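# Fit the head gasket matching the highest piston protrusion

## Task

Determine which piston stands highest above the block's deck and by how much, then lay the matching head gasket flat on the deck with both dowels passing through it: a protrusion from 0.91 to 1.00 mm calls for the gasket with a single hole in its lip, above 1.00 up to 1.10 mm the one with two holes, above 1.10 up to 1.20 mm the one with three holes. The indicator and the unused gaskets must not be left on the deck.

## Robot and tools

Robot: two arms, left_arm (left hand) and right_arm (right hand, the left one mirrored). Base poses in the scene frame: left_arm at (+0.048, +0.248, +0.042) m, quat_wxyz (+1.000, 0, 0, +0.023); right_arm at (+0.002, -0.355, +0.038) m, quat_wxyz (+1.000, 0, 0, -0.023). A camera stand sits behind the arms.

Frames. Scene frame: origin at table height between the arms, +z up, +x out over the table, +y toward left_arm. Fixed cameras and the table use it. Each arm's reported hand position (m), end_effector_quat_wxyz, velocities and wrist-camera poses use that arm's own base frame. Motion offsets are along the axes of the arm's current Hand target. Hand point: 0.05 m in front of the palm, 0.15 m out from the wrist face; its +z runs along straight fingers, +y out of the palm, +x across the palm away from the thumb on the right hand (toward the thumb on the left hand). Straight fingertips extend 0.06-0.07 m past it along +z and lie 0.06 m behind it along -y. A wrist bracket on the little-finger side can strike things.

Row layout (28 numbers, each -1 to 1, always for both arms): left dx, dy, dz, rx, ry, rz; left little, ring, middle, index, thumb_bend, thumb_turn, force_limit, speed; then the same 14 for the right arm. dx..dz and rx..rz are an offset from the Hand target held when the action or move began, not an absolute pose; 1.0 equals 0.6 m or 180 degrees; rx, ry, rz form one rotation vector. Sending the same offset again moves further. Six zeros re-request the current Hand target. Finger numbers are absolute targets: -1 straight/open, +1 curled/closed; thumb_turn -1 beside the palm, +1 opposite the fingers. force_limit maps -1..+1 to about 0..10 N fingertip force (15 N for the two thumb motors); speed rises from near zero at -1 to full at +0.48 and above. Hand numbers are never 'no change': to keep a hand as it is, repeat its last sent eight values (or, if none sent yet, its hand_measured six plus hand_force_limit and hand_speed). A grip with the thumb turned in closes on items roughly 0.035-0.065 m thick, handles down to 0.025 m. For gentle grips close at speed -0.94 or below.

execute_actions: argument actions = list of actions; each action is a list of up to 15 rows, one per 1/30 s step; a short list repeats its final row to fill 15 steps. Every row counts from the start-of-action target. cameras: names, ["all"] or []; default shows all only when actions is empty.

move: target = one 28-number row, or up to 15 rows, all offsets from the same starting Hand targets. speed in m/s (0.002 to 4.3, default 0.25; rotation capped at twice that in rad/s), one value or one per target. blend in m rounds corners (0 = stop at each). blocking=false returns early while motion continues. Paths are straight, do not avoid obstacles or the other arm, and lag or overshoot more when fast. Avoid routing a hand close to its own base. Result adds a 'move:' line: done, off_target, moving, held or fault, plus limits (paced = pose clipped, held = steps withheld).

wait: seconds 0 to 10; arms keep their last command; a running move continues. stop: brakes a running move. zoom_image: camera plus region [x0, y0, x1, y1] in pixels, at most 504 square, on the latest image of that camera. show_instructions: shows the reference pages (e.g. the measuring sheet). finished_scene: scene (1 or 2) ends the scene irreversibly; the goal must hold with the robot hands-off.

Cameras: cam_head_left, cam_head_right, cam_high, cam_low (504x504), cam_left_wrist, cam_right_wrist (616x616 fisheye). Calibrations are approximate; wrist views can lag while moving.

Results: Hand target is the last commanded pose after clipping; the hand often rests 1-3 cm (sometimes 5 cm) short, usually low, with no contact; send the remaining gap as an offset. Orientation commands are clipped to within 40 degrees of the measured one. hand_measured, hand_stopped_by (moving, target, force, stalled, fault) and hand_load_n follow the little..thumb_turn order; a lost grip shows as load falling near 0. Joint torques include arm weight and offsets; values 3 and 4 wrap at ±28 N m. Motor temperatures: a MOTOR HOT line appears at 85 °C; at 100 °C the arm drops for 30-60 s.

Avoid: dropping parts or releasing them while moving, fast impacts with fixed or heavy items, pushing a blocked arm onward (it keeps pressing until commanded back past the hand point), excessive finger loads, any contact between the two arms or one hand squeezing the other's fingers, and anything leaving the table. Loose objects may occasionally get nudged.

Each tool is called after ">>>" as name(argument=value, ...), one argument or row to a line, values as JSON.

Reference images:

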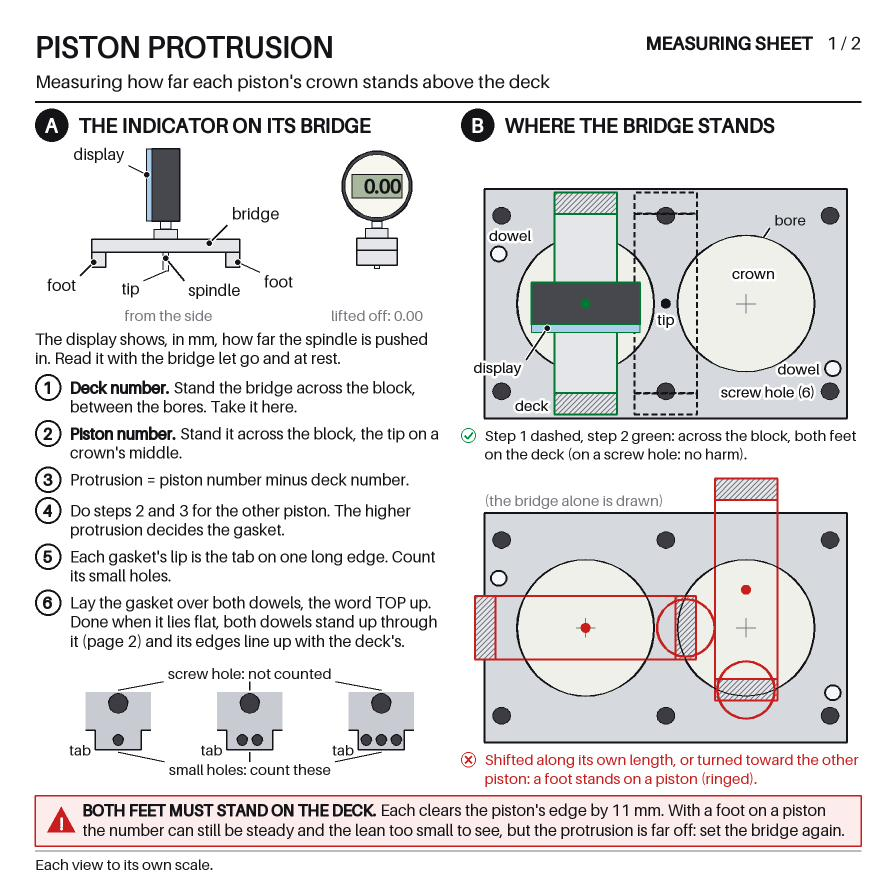

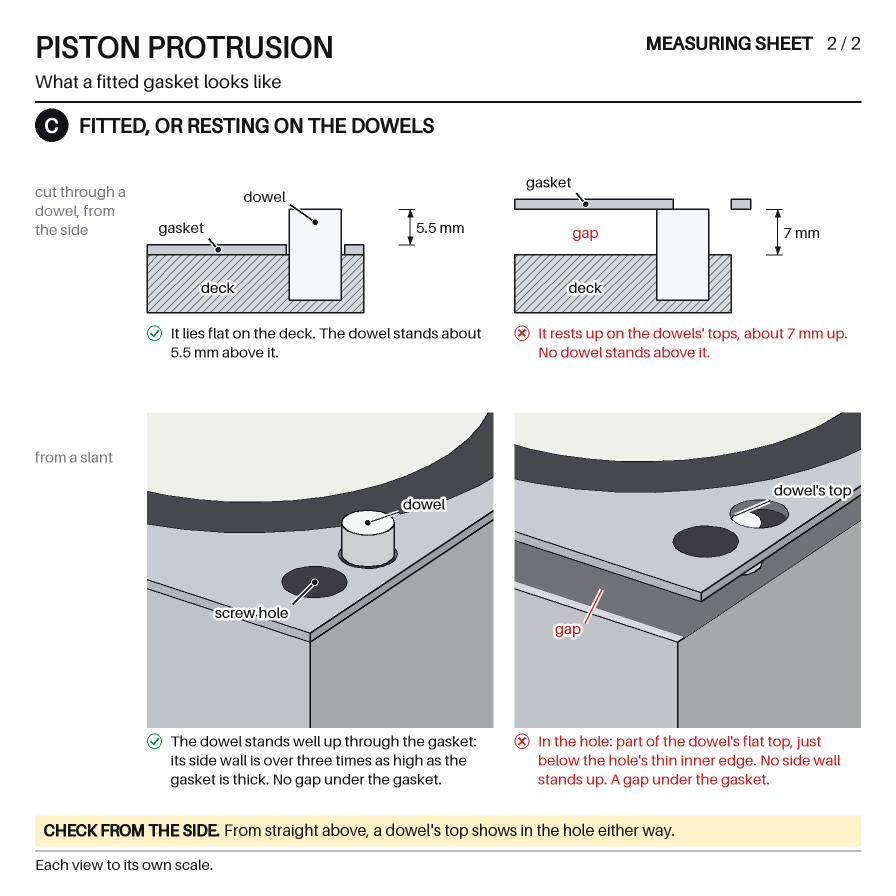

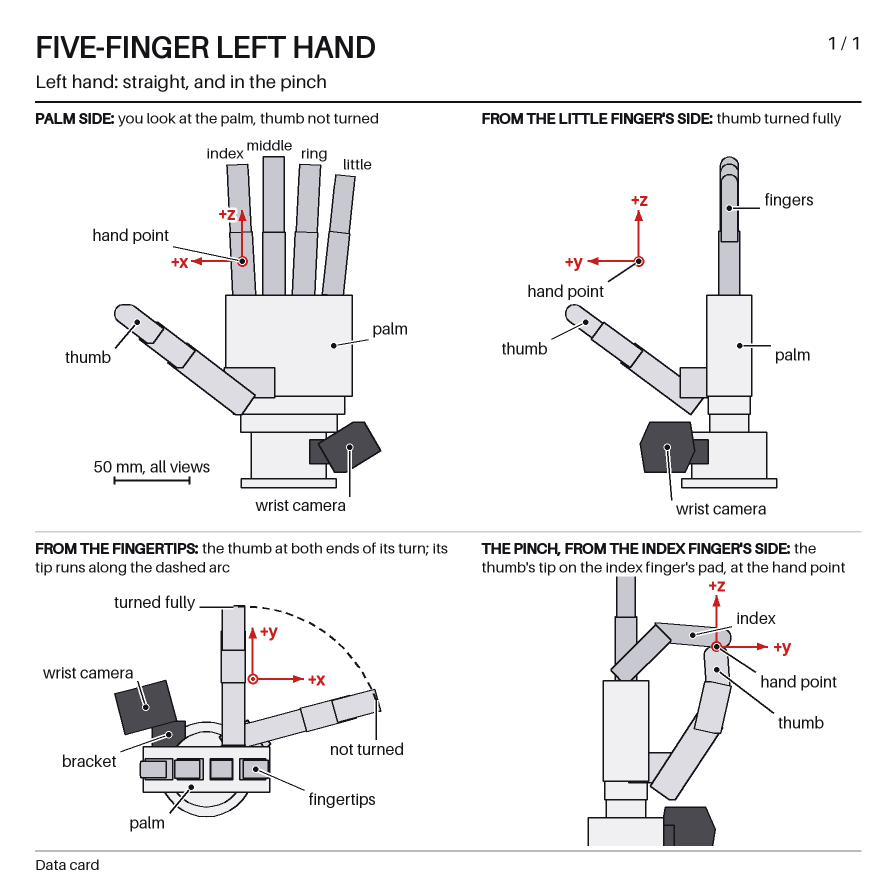

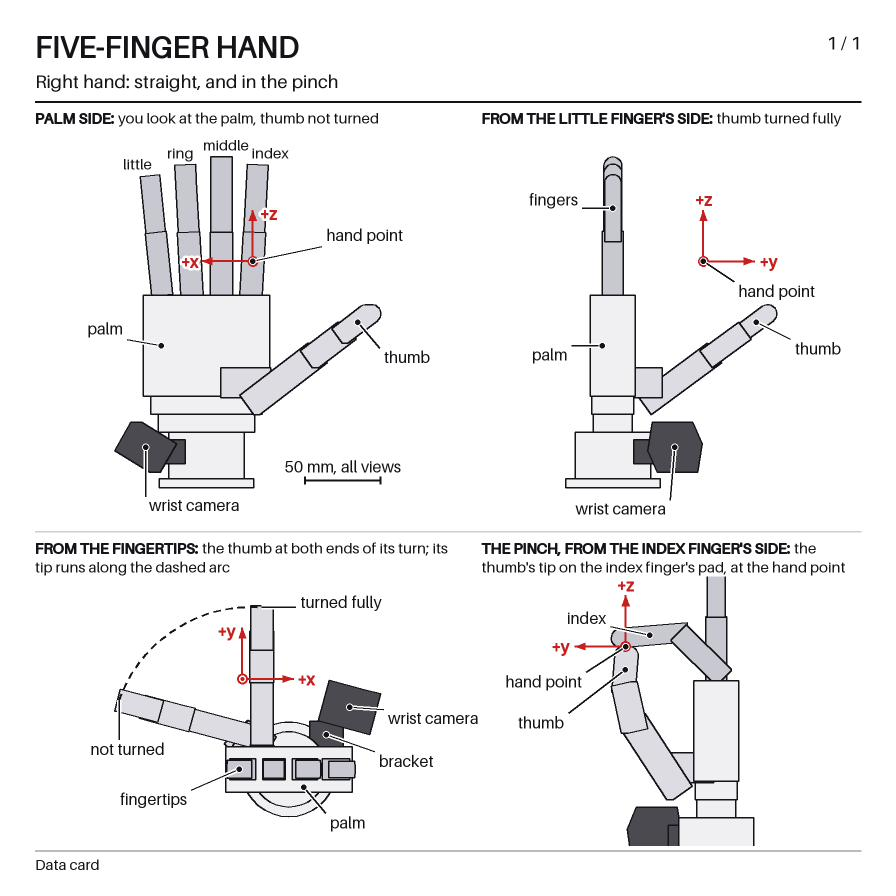

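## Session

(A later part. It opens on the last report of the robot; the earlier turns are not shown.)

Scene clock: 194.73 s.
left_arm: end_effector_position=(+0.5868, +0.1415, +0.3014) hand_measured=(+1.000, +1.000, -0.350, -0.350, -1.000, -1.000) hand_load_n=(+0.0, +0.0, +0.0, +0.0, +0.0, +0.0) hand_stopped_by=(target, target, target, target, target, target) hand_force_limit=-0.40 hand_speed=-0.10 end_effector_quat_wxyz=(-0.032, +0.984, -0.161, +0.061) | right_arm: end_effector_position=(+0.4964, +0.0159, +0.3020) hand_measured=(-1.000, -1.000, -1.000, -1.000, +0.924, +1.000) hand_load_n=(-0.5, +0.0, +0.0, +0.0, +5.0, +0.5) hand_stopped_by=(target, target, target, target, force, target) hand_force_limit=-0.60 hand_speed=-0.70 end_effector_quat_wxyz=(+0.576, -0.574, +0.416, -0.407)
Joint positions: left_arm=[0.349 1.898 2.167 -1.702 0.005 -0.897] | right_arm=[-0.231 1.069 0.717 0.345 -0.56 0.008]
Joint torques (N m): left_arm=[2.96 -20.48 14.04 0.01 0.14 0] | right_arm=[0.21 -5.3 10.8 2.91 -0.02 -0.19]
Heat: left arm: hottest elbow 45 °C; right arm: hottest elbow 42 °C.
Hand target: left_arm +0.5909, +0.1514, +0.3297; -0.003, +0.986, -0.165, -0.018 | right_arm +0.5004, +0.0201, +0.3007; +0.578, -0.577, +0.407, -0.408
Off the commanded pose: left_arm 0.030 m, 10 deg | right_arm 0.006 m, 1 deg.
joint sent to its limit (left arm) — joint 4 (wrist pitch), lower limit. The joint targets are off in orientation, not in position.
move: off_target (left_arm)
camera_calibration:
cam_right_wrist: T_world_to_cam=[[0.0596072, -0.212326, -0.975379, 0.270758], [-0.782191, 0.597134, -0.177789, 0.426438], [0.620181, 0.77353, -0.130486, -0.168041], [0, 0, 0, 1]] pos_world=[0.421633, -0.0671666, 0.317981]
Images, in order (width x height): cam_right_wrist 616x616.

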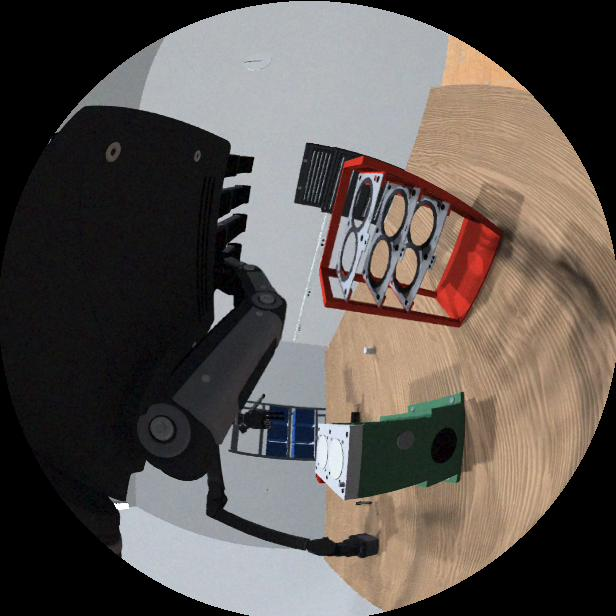

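>>> move(
  target=[0,0,0,0,0,0,1,1,-0.35,-0.35,-1,-1,-0.4,-0.1,-0.0013,0.1433,0.0712,0,0.0194,0,-1,-1,-1,-1,0.5,1,0,0.2],
  speed=0.1,
  cameras=["cam_right_wrist", "cam_high", "cam_head_left"],
)

>>> zoom_image(
  camera="cam_right_wrist",
  region=[130, 60, 350, 280],
)

Scene clock: 198.47 s.
left_arm: end_effector_position=(+0.5868, +0.1415, +0.3014) hand_measured=(+1.000, +1.000, -0.350, -0.350, -1.000, -1.000) hand_load_n=(+0.0, +0.0, +0.0, +0.0, +0.0, +0.0) hand_stopped_by=(target, target, target, target, target, target) hand_force_limit=-0.40 hand_speed=-0.10 end_effector_quat_wxyz=(-0.032, +0.984, -0.161, +0.061) | right_arm: end_effector_position=(+0.5372, +0.0303, +0.2152) hand_measured=(-1.000, -1.000, -1.000, -1.000, +0.500, +1.000) hand_load_n=(+0.0, +0.0, +0.0, +0.0, +0.0, +0.5) hand_stopped_by=(target, target, target, target, target, target) hand_force_limit=0.00 hand_speed=0.20 end_effector_quat_wxyz=(+0.563, -0.563, +0.433, -0.423)
Joint positions: left_arm=[0.349 1.898 2.167 -1.702 0.005 -0.897] | right_arm=[-0.142 1.306 0.64 0.657 -0.413 0.008]
Joint torques (N m): left_arm=[2.96 -20.54 14.04 0.01 0.15 0] | right_arm=[0.09 -7.53 9.58 3.08 0.11 -0.18]
Heat: left arm: hottest elbow 45 °C; right arm: hottest elbow 42 °C.
Hand target: left_arm +0.5909, +0.1514, +0.3297; -0.003, +0.986, -0.165, -0.018 | right_arm +0.5406, +0.0352, +0.2149; +0.565, -0.564, +0.425, -0.426
Off the commanded pose: left_arm 0.030 m, 10 deg | right_arm 0.006 m, 1 deg.
joint sent to its limit (left arm) — joint 4 (wrist pitch), lower limit. The joint targets are off in orientation, not in position.
move: off_target (left_arm)
camera_calibration:
cam_right_wrist: T_world_to_cam=[[0.0441388, -0.216323, -0.975324, 0.195097], [-0.746582, 0.641568, -0.176084, 0.413499], [0.663828, 0.735931, -0.133185, -0.23745], [0, 0, 0, 1]] pos_world=[0.457725, -0.0483365, 0.231469]
Images, in order (width x height): cam_head_left 504x504, cam_high 504x504, cam_right_wrist 616x616.

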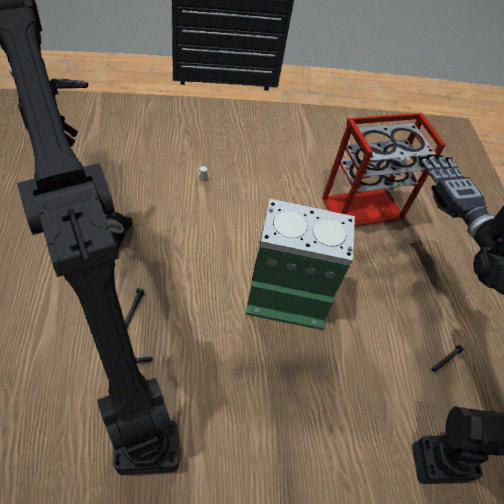

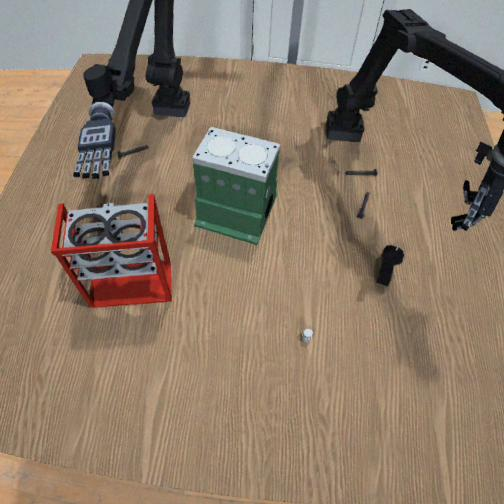

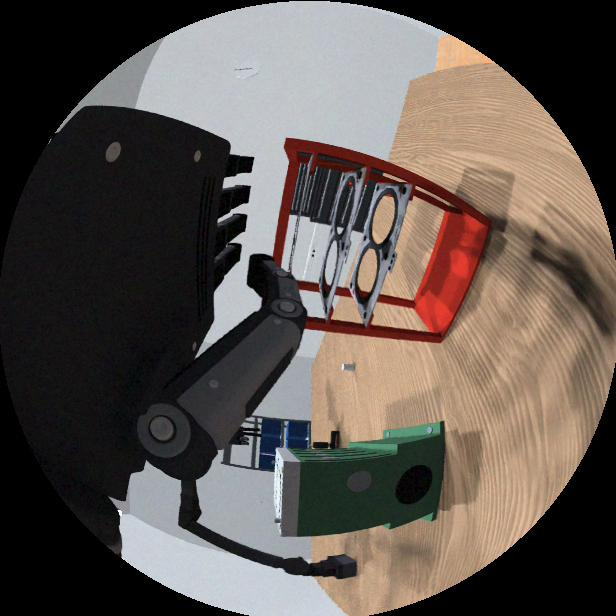

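Scaled by 2.291 from the camera's 616x616 image, which has a finer 880x880 frame.

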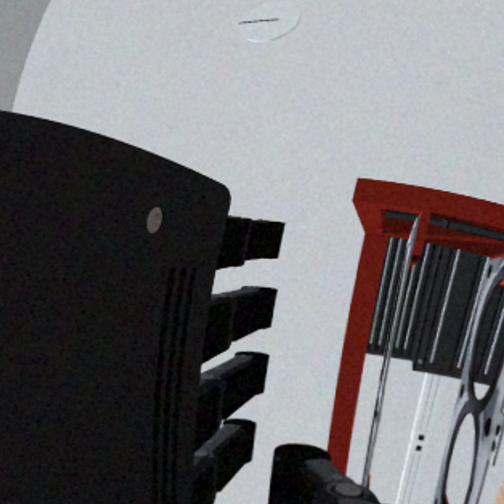

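>>> zoom_image(
  camera="cam_right_wrist",
  region=[250, 130, 420, 300],
)

>>> zoom_image(
  camera="cam_right_wrist",
  region=[280, 190, 380, 290],
)

Scaled by 2.965 from the camera's 616x616 image, which has a finer 880x880 frame.

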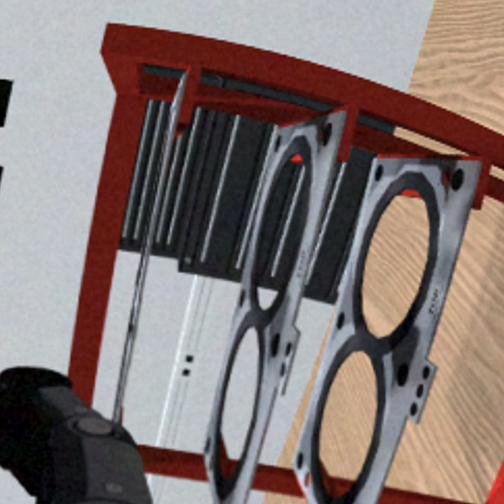

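Scaled by 5.040 from the camera's 616x616 image, which has a finer 880x880 frame.

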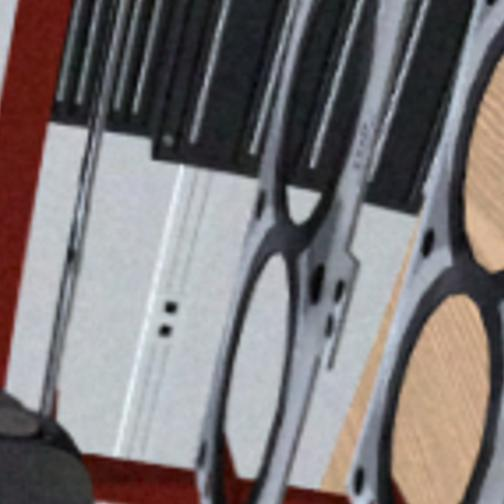

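>>> move(
  target=[0,0,0,0,0,0,1,1,-0.35,-0.35,-1,-1,-0.4,-0.1,-0.0035,0.045,0.0062,0,-0.0139,0,-1,-1,-1,-1,0.5,1,0,0.2],
  speed=0.08,
  cameras=["cam_right_wrist"],
)

>>> zoom_image(
  camera="cam_right_wrist",
  region=[210, 100, 410, 300],
)

Scene clock: 201.50 s.
left_arm: end_effector_position=(+0.5868, +0.1415, +0.3014) hand_measured=(+1.000, +1.000, -0.350, -0.350, -1.000, -1.000) hand_load_n=(+0.0, +0.0, +0.0, +0.0, +0.0, +0.0) hand_stopped_by=(target, target, target, target, target, target) hand_force_limit=-0.40 hand_speed=-0.10 end_effector_quat_wxyz=(-0.032, +0.984, -0.161, +0.061) | right_arm: end_effector_position=(+0.5408, +0.0380, +0.1894) hand_measured=(-1.000, -1.000, -1.000, -1.000, +0.500, +1.000) hand_load_n=(+0.0, +0.0, +0.0, +0.0, +0.0, +0.0) hand_stopped_by=(target, target, target, target, target, target) hand_force_limit=0.00 hand_speed=0.20 end_effector_quat_wxyz=(+0.574, -0.573, +0.419, -0.409)
Joint positions: left_arm=[0.349 1.898 2.167 -1.702 0.005 -0.897] | right_arm=[-0.142 1.389 0.627 0.755 -0.463 0.008]
Joint torques (N m): left_arm=[2.96 -20.48 14.04 -0.01 0.15 0] | right_arm=[-0.26 -8.35 8.96 3.1 -0.05 -0.18]
Heat: left arm: hottest elbow 45 °C; right arm: hottest elbow 42 °C.
Hand target: left_arm +0.5909, +0.1514, +0.3297; -0.003, +0.986, -0.165, -0.018 | right_arm +0.5437, +0.0382, +0.1880; +0.575, -0.574, +0.412, -0.413
Off the commanded pose: left_arm 0.030 m, 10 deg | right_arm 0.003 m, 1 deg.
joint sent to its limit (left arm) — joint 4 (wrist pitch), lower limit. The joint targets are off in orientation, not in position.
move: off_target (left_arm)
camera_calibration:
cam_right_wrist: T_world_to_cam=[[0.0567397, -0.213575, -0.975278, 0.164586], [-0.777371, 0.603513, -0.177388, 0.425075], [0.626478, 0.768218, -0.131784, -0.23027], [0, 0, 0, 1]] pos_world=[0.465362, -0.0444896, 0.205575]
Images, in order (width x height): cam_right_wrist 616x616.

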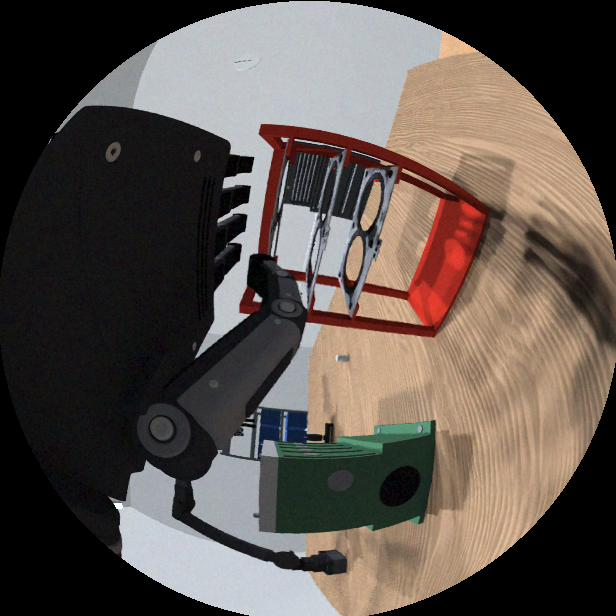

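Scaled by 2.520 from the camera's 616x616 image, which has a finer 880x880 frame.

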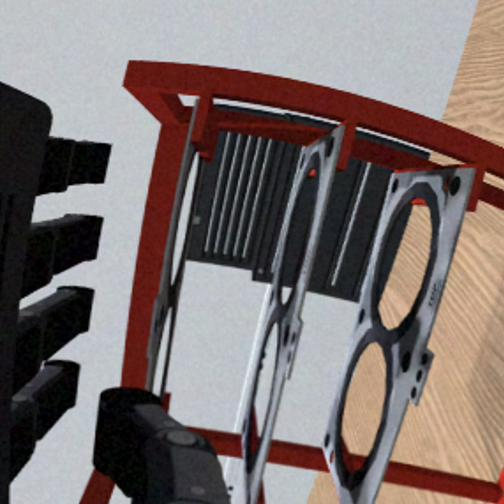

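>>> zoom_image(
  camera="cam_right_wrist",
  region=[250, 130, 330, 210],
)

>>> zoom_image(
  camera="cam_right_wrist",
  region=[240, 190, 320, 270],
)

Scaled by 6.300 from the camera's 616x616 image, which has a finer 880x880 frame.

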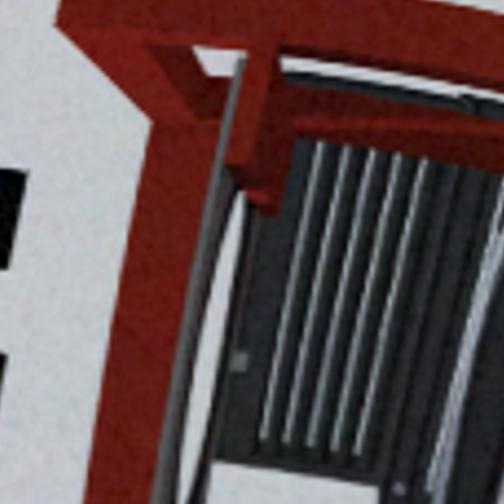

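Scaled by 6.300 from the camera's 616x616 image, which has a finer 880x880 frame.

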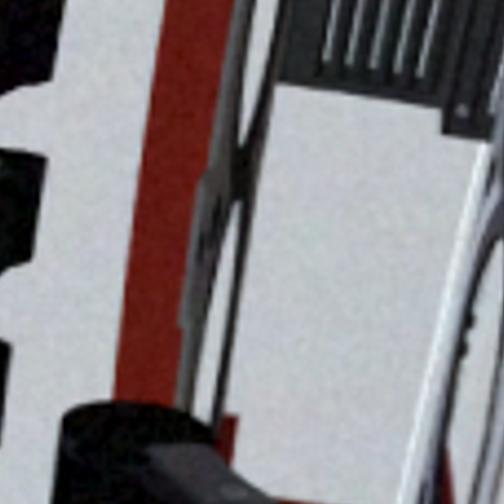

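>>> move(
  target=[0,0,0,0,0,0,1,1,-0.35,-0.35,-1,-1,-0.4,-0.1,0.005,0,0.1,0,0,0,-1,-1,-1,-1,0.2,1,0,0.2],
  speed=0.08,
  cameras=["cam_right_wrist", "cam_high", "cam_head_right"],
)

>>> zoom_image(
  camera="cam_right_wrist",
  region=[190, 90, 390, 290],
)

>>> zoom_image(
  camera="cam_high",
  region=[40, 140, 200, 300],
)

Scene clock: 204.53 s.
left_arm: end_effector_position=(+0.5868, +0.1415, +0.3014) hand_measured=(+1.000, +1.000, -0.350, -0.350, -1.000, -1.000) hand_load_n=(+0.0, +0.0, +0.0, +0.0, +0.0, +0.0) hand_stopped_by=(target, target, target, target, target, target) hand_force_limit=-0.40 hand_speed=-0.10 end_effector_quat_wxyz=(-0.032, +0.984, -0.161, +0.061) | right_arm: end_effector_position=(+0.5829, +0.0495, +0.1745) hand_measured=(-1.000, -1.000, -1.000, -1.000, +0.200, +1.000) hand_load_n=(+0.0, +0.0, +0.0, +0.0, +0.0, +0.0) hand_stopped_by=(target, target, target, target, target, target) hand_force_limit=0.00 hand_speed=0.20 end_effector_quat_wxyz=(+0.568, -0.576, +0.428, -0.404)
Joint positions: left_arm=[0.349 1.898 2.167 -1.702 0.005 -0.897] | right_arm=[-0.097 1.513 0.727 0.755 -0.41 0.008]
Joint torques (N m): left_arm=[2.96 -20.54 14.04 -0.01 0.15 0] | right_arm=[0.38 -9.41 12.82 2.56 0.09 -0.19]
Heat: left arm: hottest elbow 45 °C; right arm: hottest elbow 42 °C.
Hand target: left_arm +0.5909, +0.1514, +0.3297; -0.003, +0.986, -0.165, -0.018 | right_arm +0.6015, +0.0545, +0.1880; +0.575, -0.574, +0.412, -0.413
Off the commanded pose: left_arm 0.030 m, 10 deg | right_arm 0.024 m, 2 deg.
joint sent to its limit (left arm) — joint 4 (wrist pitch), lower limit. The joint targets are off in orientation, not in position.
move: off_target (left_arm, right_arm)
camera_calibration:
cam_right_wrist: T_world_to_cam=[[0.0321621, -0.212219, -0.976693, 0.164639], [-0.776933, 0.609434, -0.158004, 0.444208], [0.628761, 0.763906, -0.145279, -0.266215], [0, 0, 0, 1]] pos_world=[0.50721, -0.0324123, 0.192313]
Images, in order (width x height): cam_head_right 504x504, cam_high 504x504, cam_right_wrist 616x616.

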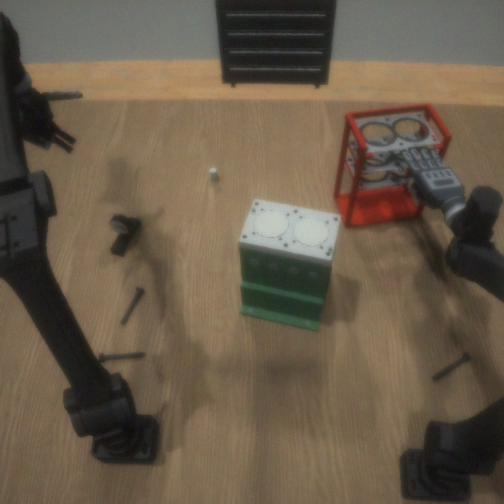

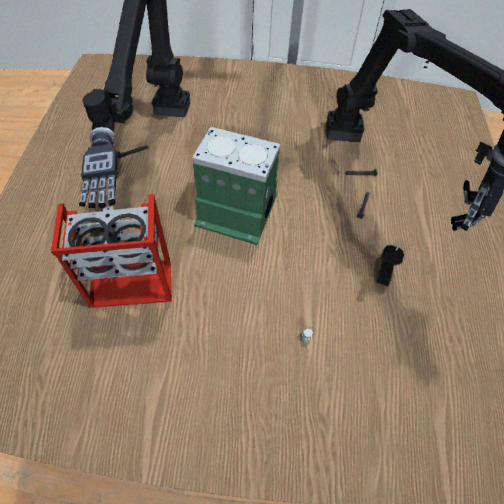

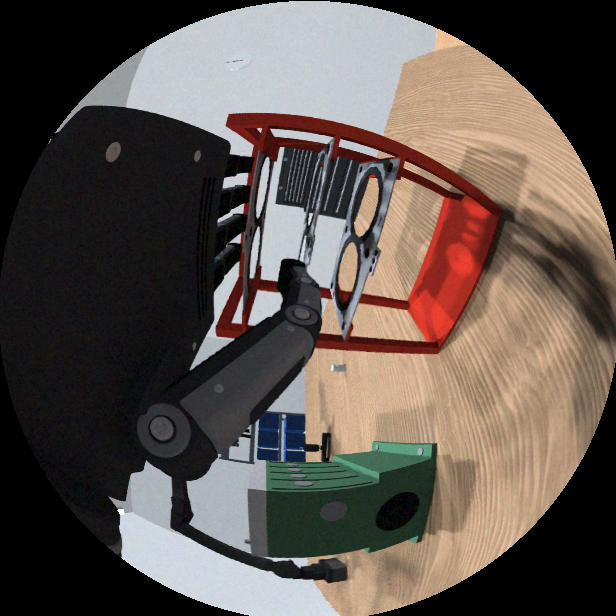

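Scaled by 2.520 from the camera's 616x616 image, which has a finer 880x880 frame.

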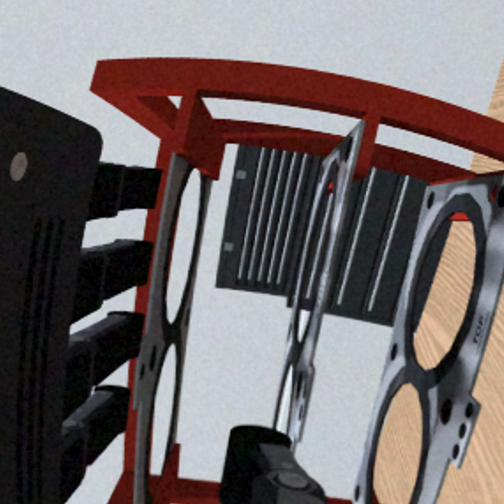

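Scaled by 3.150 from the camera's 504x504 image, which has a finer 720x720 frame.

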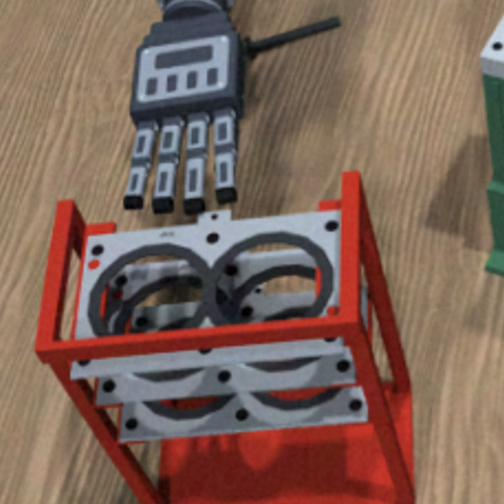

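>>> zoom_image(
  camera="cam_right_wrist",
  region=[210, 190, 290, 270],
)

>>> zoom_image(
  camera="cam_high",
  region=[70, 160, 140, 230],
)

>>> zoom_image(
  camera="cam_head_right",
  region=[340, 90, 470, 220],
)

Scaled by 6.300 from the camera's 616x616 image, which has a finer 880x880 frame.

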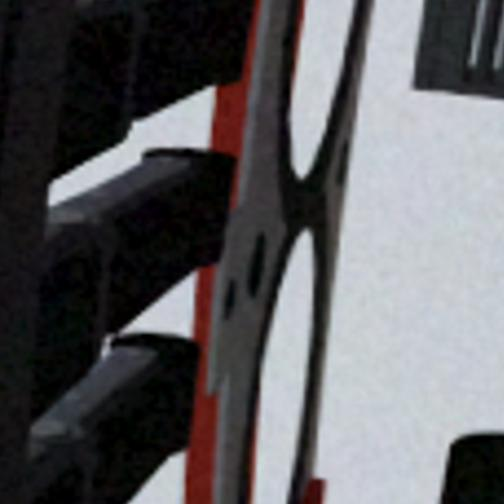

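Scaled by 7.200 from the camera's 504x504 image, which has a finer 720x720 frame.

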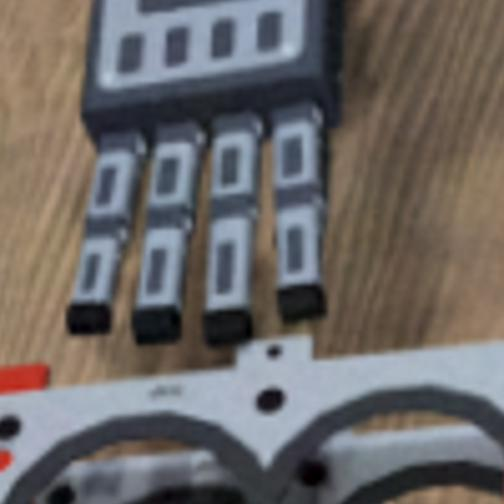

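Scaled by 3.877 from the camera's 504x504 image, which has a finer 720x720 frame.

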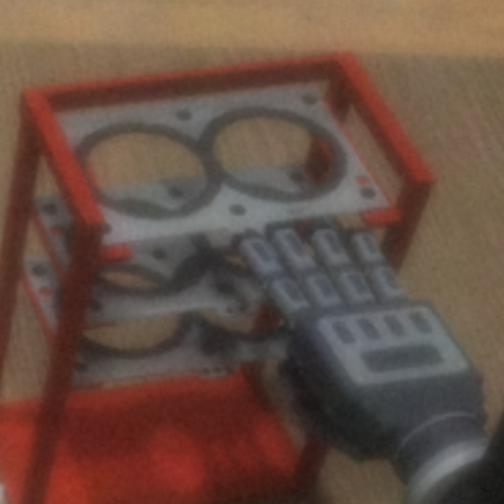

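>>> move(
  target=[
    [0,0,0,0,0,0,1,1,-0.35,-0.35,-1,-1,-0.4,-0.1,0,0,-0.05,0,0,0,-1,-1,-1,-1,0.2,1,0,0.2],
    [0,0,0,0,0,0,1,1,-0.35,-0.35,-1,-1,-0.4,-0.1,0,-0.04,-0.05,0,0,0,-1,-1,-1,-1,0.2,1,0,0.2],
  ],
  speed=0.05,
  cameras=["cam_right_wrist", "cam_high"],
)

>>> zoom_image(
  camera="cam_high",
  region=[60, 150, 150, 240],
)

>>> zoom_image(
  camera="cam_right_wrist",
  region=[200, 130, 330, 260],
)

Scene clock: 210.93 s.
left_arm: end_effector_position=(+0.5868, +0.1415, +0.3014) hand_measured=(+1.000, +1.000, -0.350, -0.350, -1.000, -1.000) hand_load_n=(+0.0, +0.0, +0.0, +0.0, +0.0, +0.0) hand_stopped_by=(target, target, target, target, target, target) hand_force_limit=-0.40 hand_speed=-0.10 end_effector_quat_wxyz=(-0.032, +0.984, -0.161, +0.061) | right_arm: end_effector_position=(+0.5661, +0.0526, +0.1903) hand_measured=(-1.000, -1.000, -1.000, -1.000, +0.200, +1.000) hand_load_n=(+0.0, +0.0, +0.0, +0.0, +0.0, +0.0) hand_stopped_by=(target, target, target, target, target, target) hand_force_limit=0.00 hand_speed=0.20 end_effector_quat_wxyz=(+0.572, -0.580, +0.422, -0.397)
Joint positions: left_arm=[0.349 1.898 2.167 -1.702 0.005 -0.897] | right_arm=[-0.102 1.44 0.704 0.704 -0.436 0.008]
Joint torques (N m): left_arm=[2.96 -20.54 14.04 0.01 0.15 0] | right_arm=[-1.26 -11.99 11.12 1.87 -0.05 -0.19]
Heat: left arm: hottest elbow 45 °C; right arm: hottest elbow 43 °C.
Hand target: left_arm +0.5909, +0.1514, +0.3297; -0.003, +0.986, -0.165, -0.018 | right_arm +0.5730, +0.0449, +0.2120; +0.574, -0.574, +0.412, -0.413
Off the commanded pose: left_arm 0.030 m, 10 deg | right_arm 0.024 m, 2 deg.
joint sent to its limit (left arm) — joint 4 (wrist pitch), lower limit. The joint targets are off in orientation, not in position.
move: off_target (left_arm, right_arm)
camera_calibration:
cam_right_wrist: T_world_to_cam=[[0.0351467, -0.210556, -0.97695, 0.179521], [-0.789547, 0.593451, -0.156308, 0.43941], [0.612683, 0.776841, -0.145386, -0.247302], [0, 0, 0, 1]] pos_world=[0.492143, -0.030854, 0.208112]
Images, in order (width x height): cam_high 504x504, cam_right_wrist 616x616.

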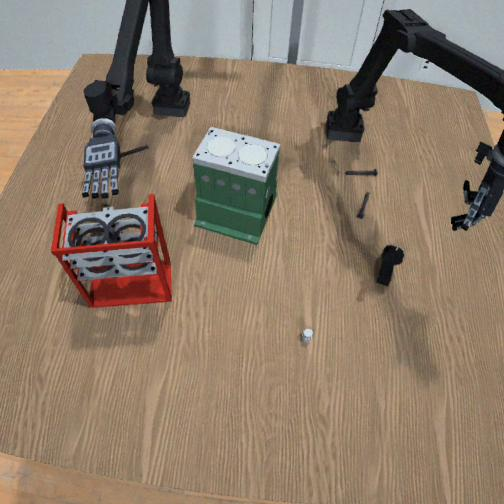

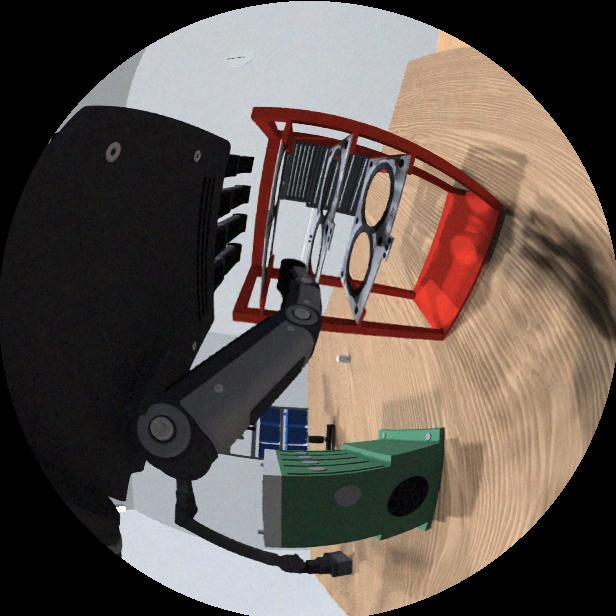

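Scaled by 5.600 from the camera's 504x504 image, which has a finer 720x720 frame.

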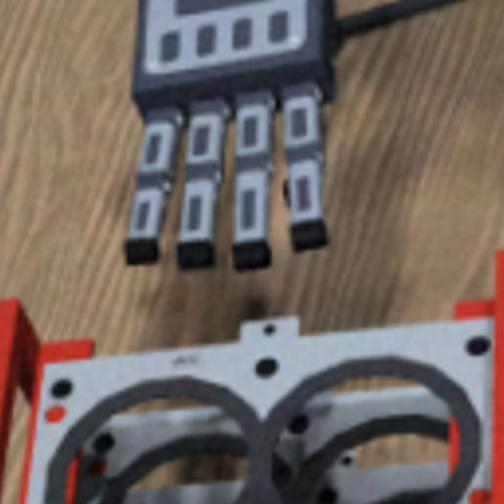

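Scaled by 3.877 from the camera's 616x616 image, which has a finer 880x880 frame.

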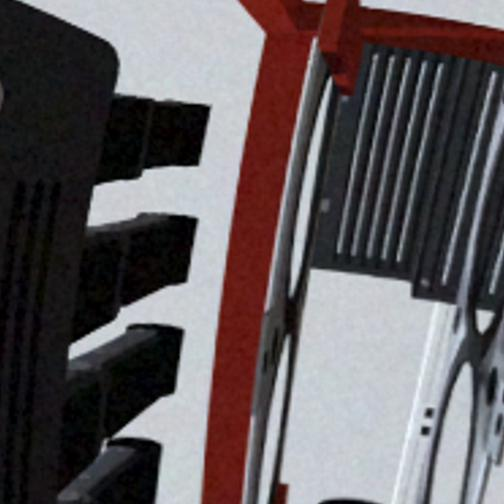

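>>> zoom_image(
  camera="cam_right_wrist",
  region=[250, 150, 310, 210],
)

>>> zoom_image(
  camera="cam_right_wrist",
  region=[240, 200, 300, 260],
)

>>> zoom_image(
  camera="cam_right_wrist",
  region=[240, 255, 300, 315],
)

Scaled by 8.400 from the camera's 616x616 image, which has a finer 880x880 frame.

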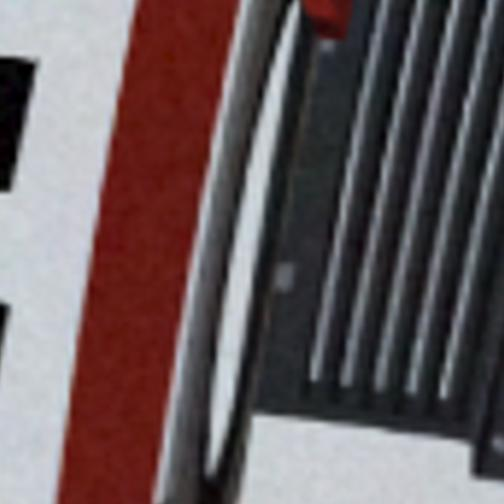

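Scaled by 8.400 from the camera's 616x616 image, which has a finer 880x880 frame.

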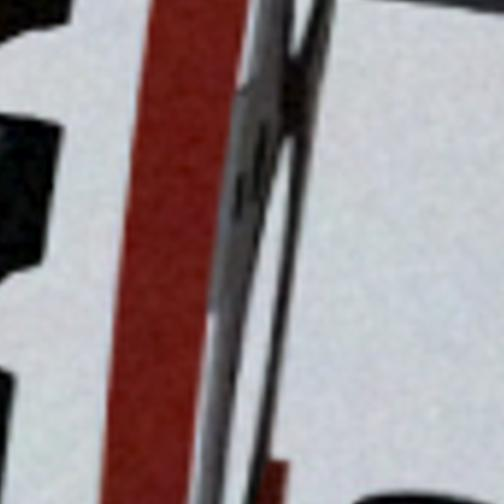

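Scaled by 8.400 from the camera's 616x616 image, which has a finer 880x880 frame.

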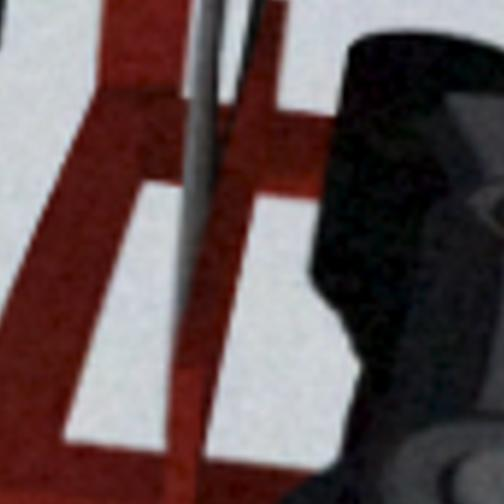

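>>> execute_actions(
  actions=[],
  cameras=["cam_low", "cam_head_left", "cam_head_right"],
)

>>> zoom_image(
  camera="cam_low",
  region=[120, 120, 290, 290],
)

>>> zoom_image(
  camera="cam_head_right",
  region=[340, 90, 470, 220],
)

>>> zoom_image(
  camera="cam_head_left",
  region=[330, 90, 480, 240],
)

Scene clock: 213.77 s.
left_arm: end_effector_position=(+0.5868, +0.1415, +0.3014) hand_measured=(+1.000, +1.000, -0.350, -0.350, -1.000, -1.000) hand_load_n=(+0.0, +0.0, +0.0, +0.0, -0.5, +0.0) hand_stopped_by=(target, target, target, target, target, target) hand_force_limit=-0.40 hand_speed=-0.10 end_effector_quat_wxyz=(-0.032, +0.984, -0.161, +0.061) | right_arm: end_effector_position=(+0.5661, +0.0526, +0.1903) hand_measured=(-1.000, -1.000, -1.000, -1.000, +0.200, +1.000) hand_load_n=(+0.0, +0.0, +0.0, +0.0, +0.0, +0.0) hand_stopped_by=(target, target, target, target, target, target) hand_force_limit=0.00 hand_speed=0.20 end_effector_quat_wxyz=(+0.572, -0.580, +0.422, -0.397)
Joint positions: left_arm=[0.349 1.898 2.167 -1.702 0.005 -0.897] | right_arm=[-0.102 1.44 0.704 0.704 -0.436 0.008]
Joint velocities: within noise
Joint torques (N m): left_arm=[2.9 -20.48 14.04 -0.01 0.14 0] | right_arm=[-1.32 -12.28 11.19 1.83 -0.04 -0.18]
Motor temperatures (°C): left_arm=[32 35 45 29 28 25] | right_arm=[34 32 43 28 25 29]
Heat: left arm: hottest elbow 45 °C; right arm: hottest elbow 43 °C.
Hand target: left_arm +0.5909, +0.1514, +0.3297; -0.003, +0.986, -0.165, -0.018 | right_arm +0.5730, +0.0449, +0.2121; +0.575, -0.574, +0.412, -0.414
Off the commanded pose: left_arm 0.030 m, 10 deg | right_arm 0.024 m, 2 deg.
Images, in order (width x height): cam_head_left 504x504, cam_head_right 504x504, cam_low 504x504.

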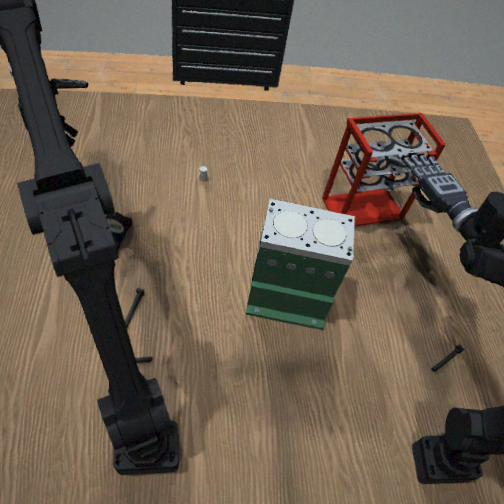

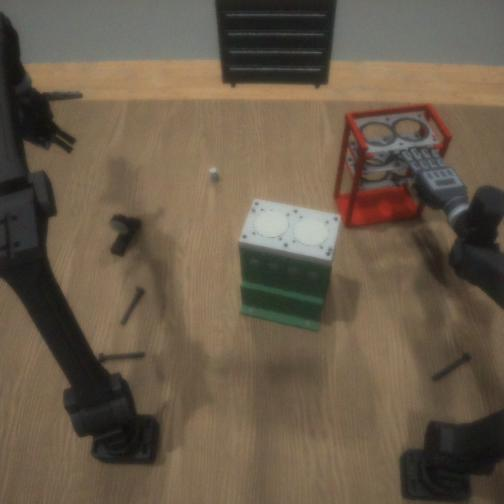

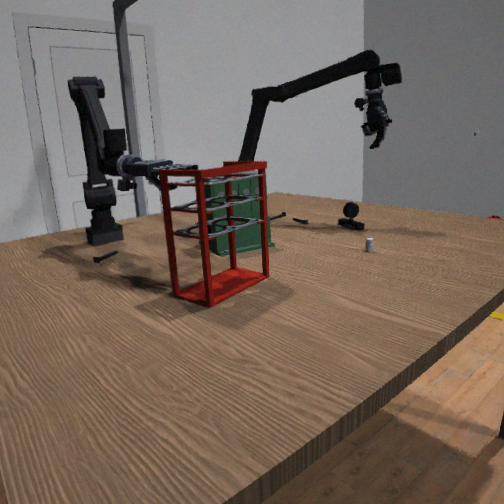

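Scaled by 2.965 from the camera's 504x504 image, which has a finer 720x720 frame.

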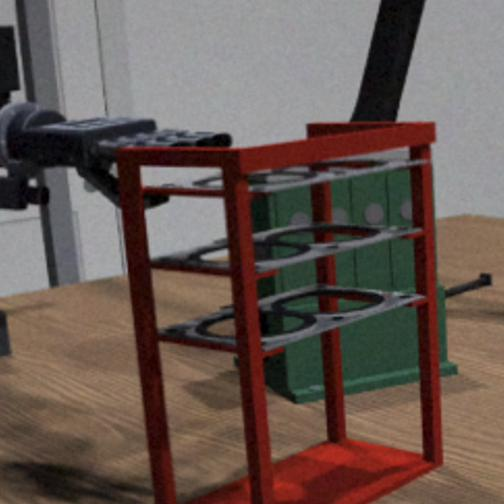

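Scaled by 3.877 from the camera's 504x504 image, which has a finer 720x720 frame.

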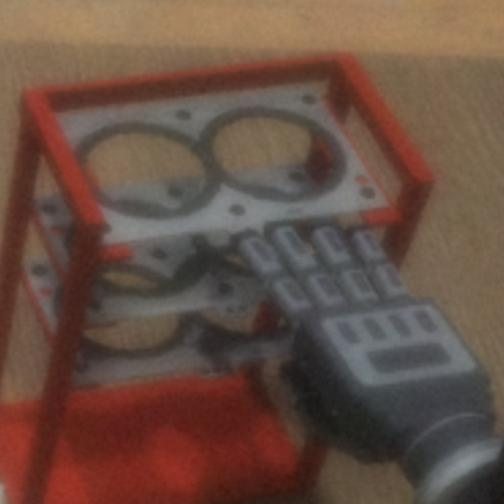

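Scaled by 3.360 from the camera's 504x504 image, which has a finer 720x720 frame.

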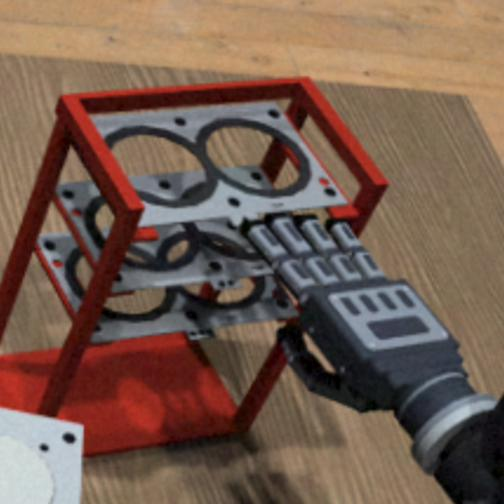

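>>> zoom_image(
  camera="cam_head_left",
  region=[385, 130, 445, 190],
)

>>> zoom_image(
  camera="cam_low",
  region=[150, 150, 230, 230],
)

Scaled by 8.400 from the camera's 504x504 image, which has a finer 720x720 frame.

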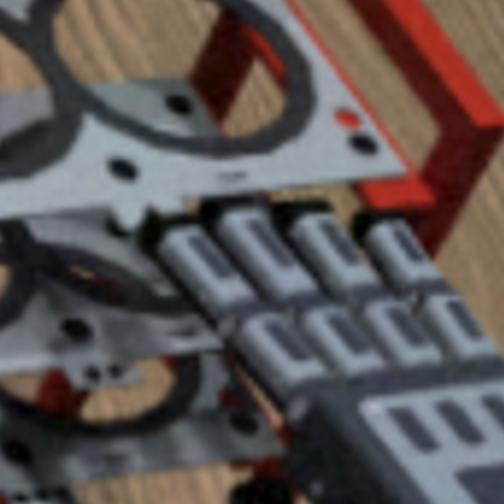

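Scaled by 6.300 from the camera's 504x504 image, which has a finer 720x720 frame.

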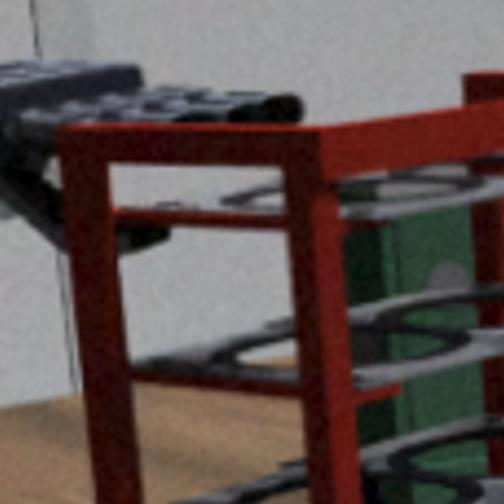

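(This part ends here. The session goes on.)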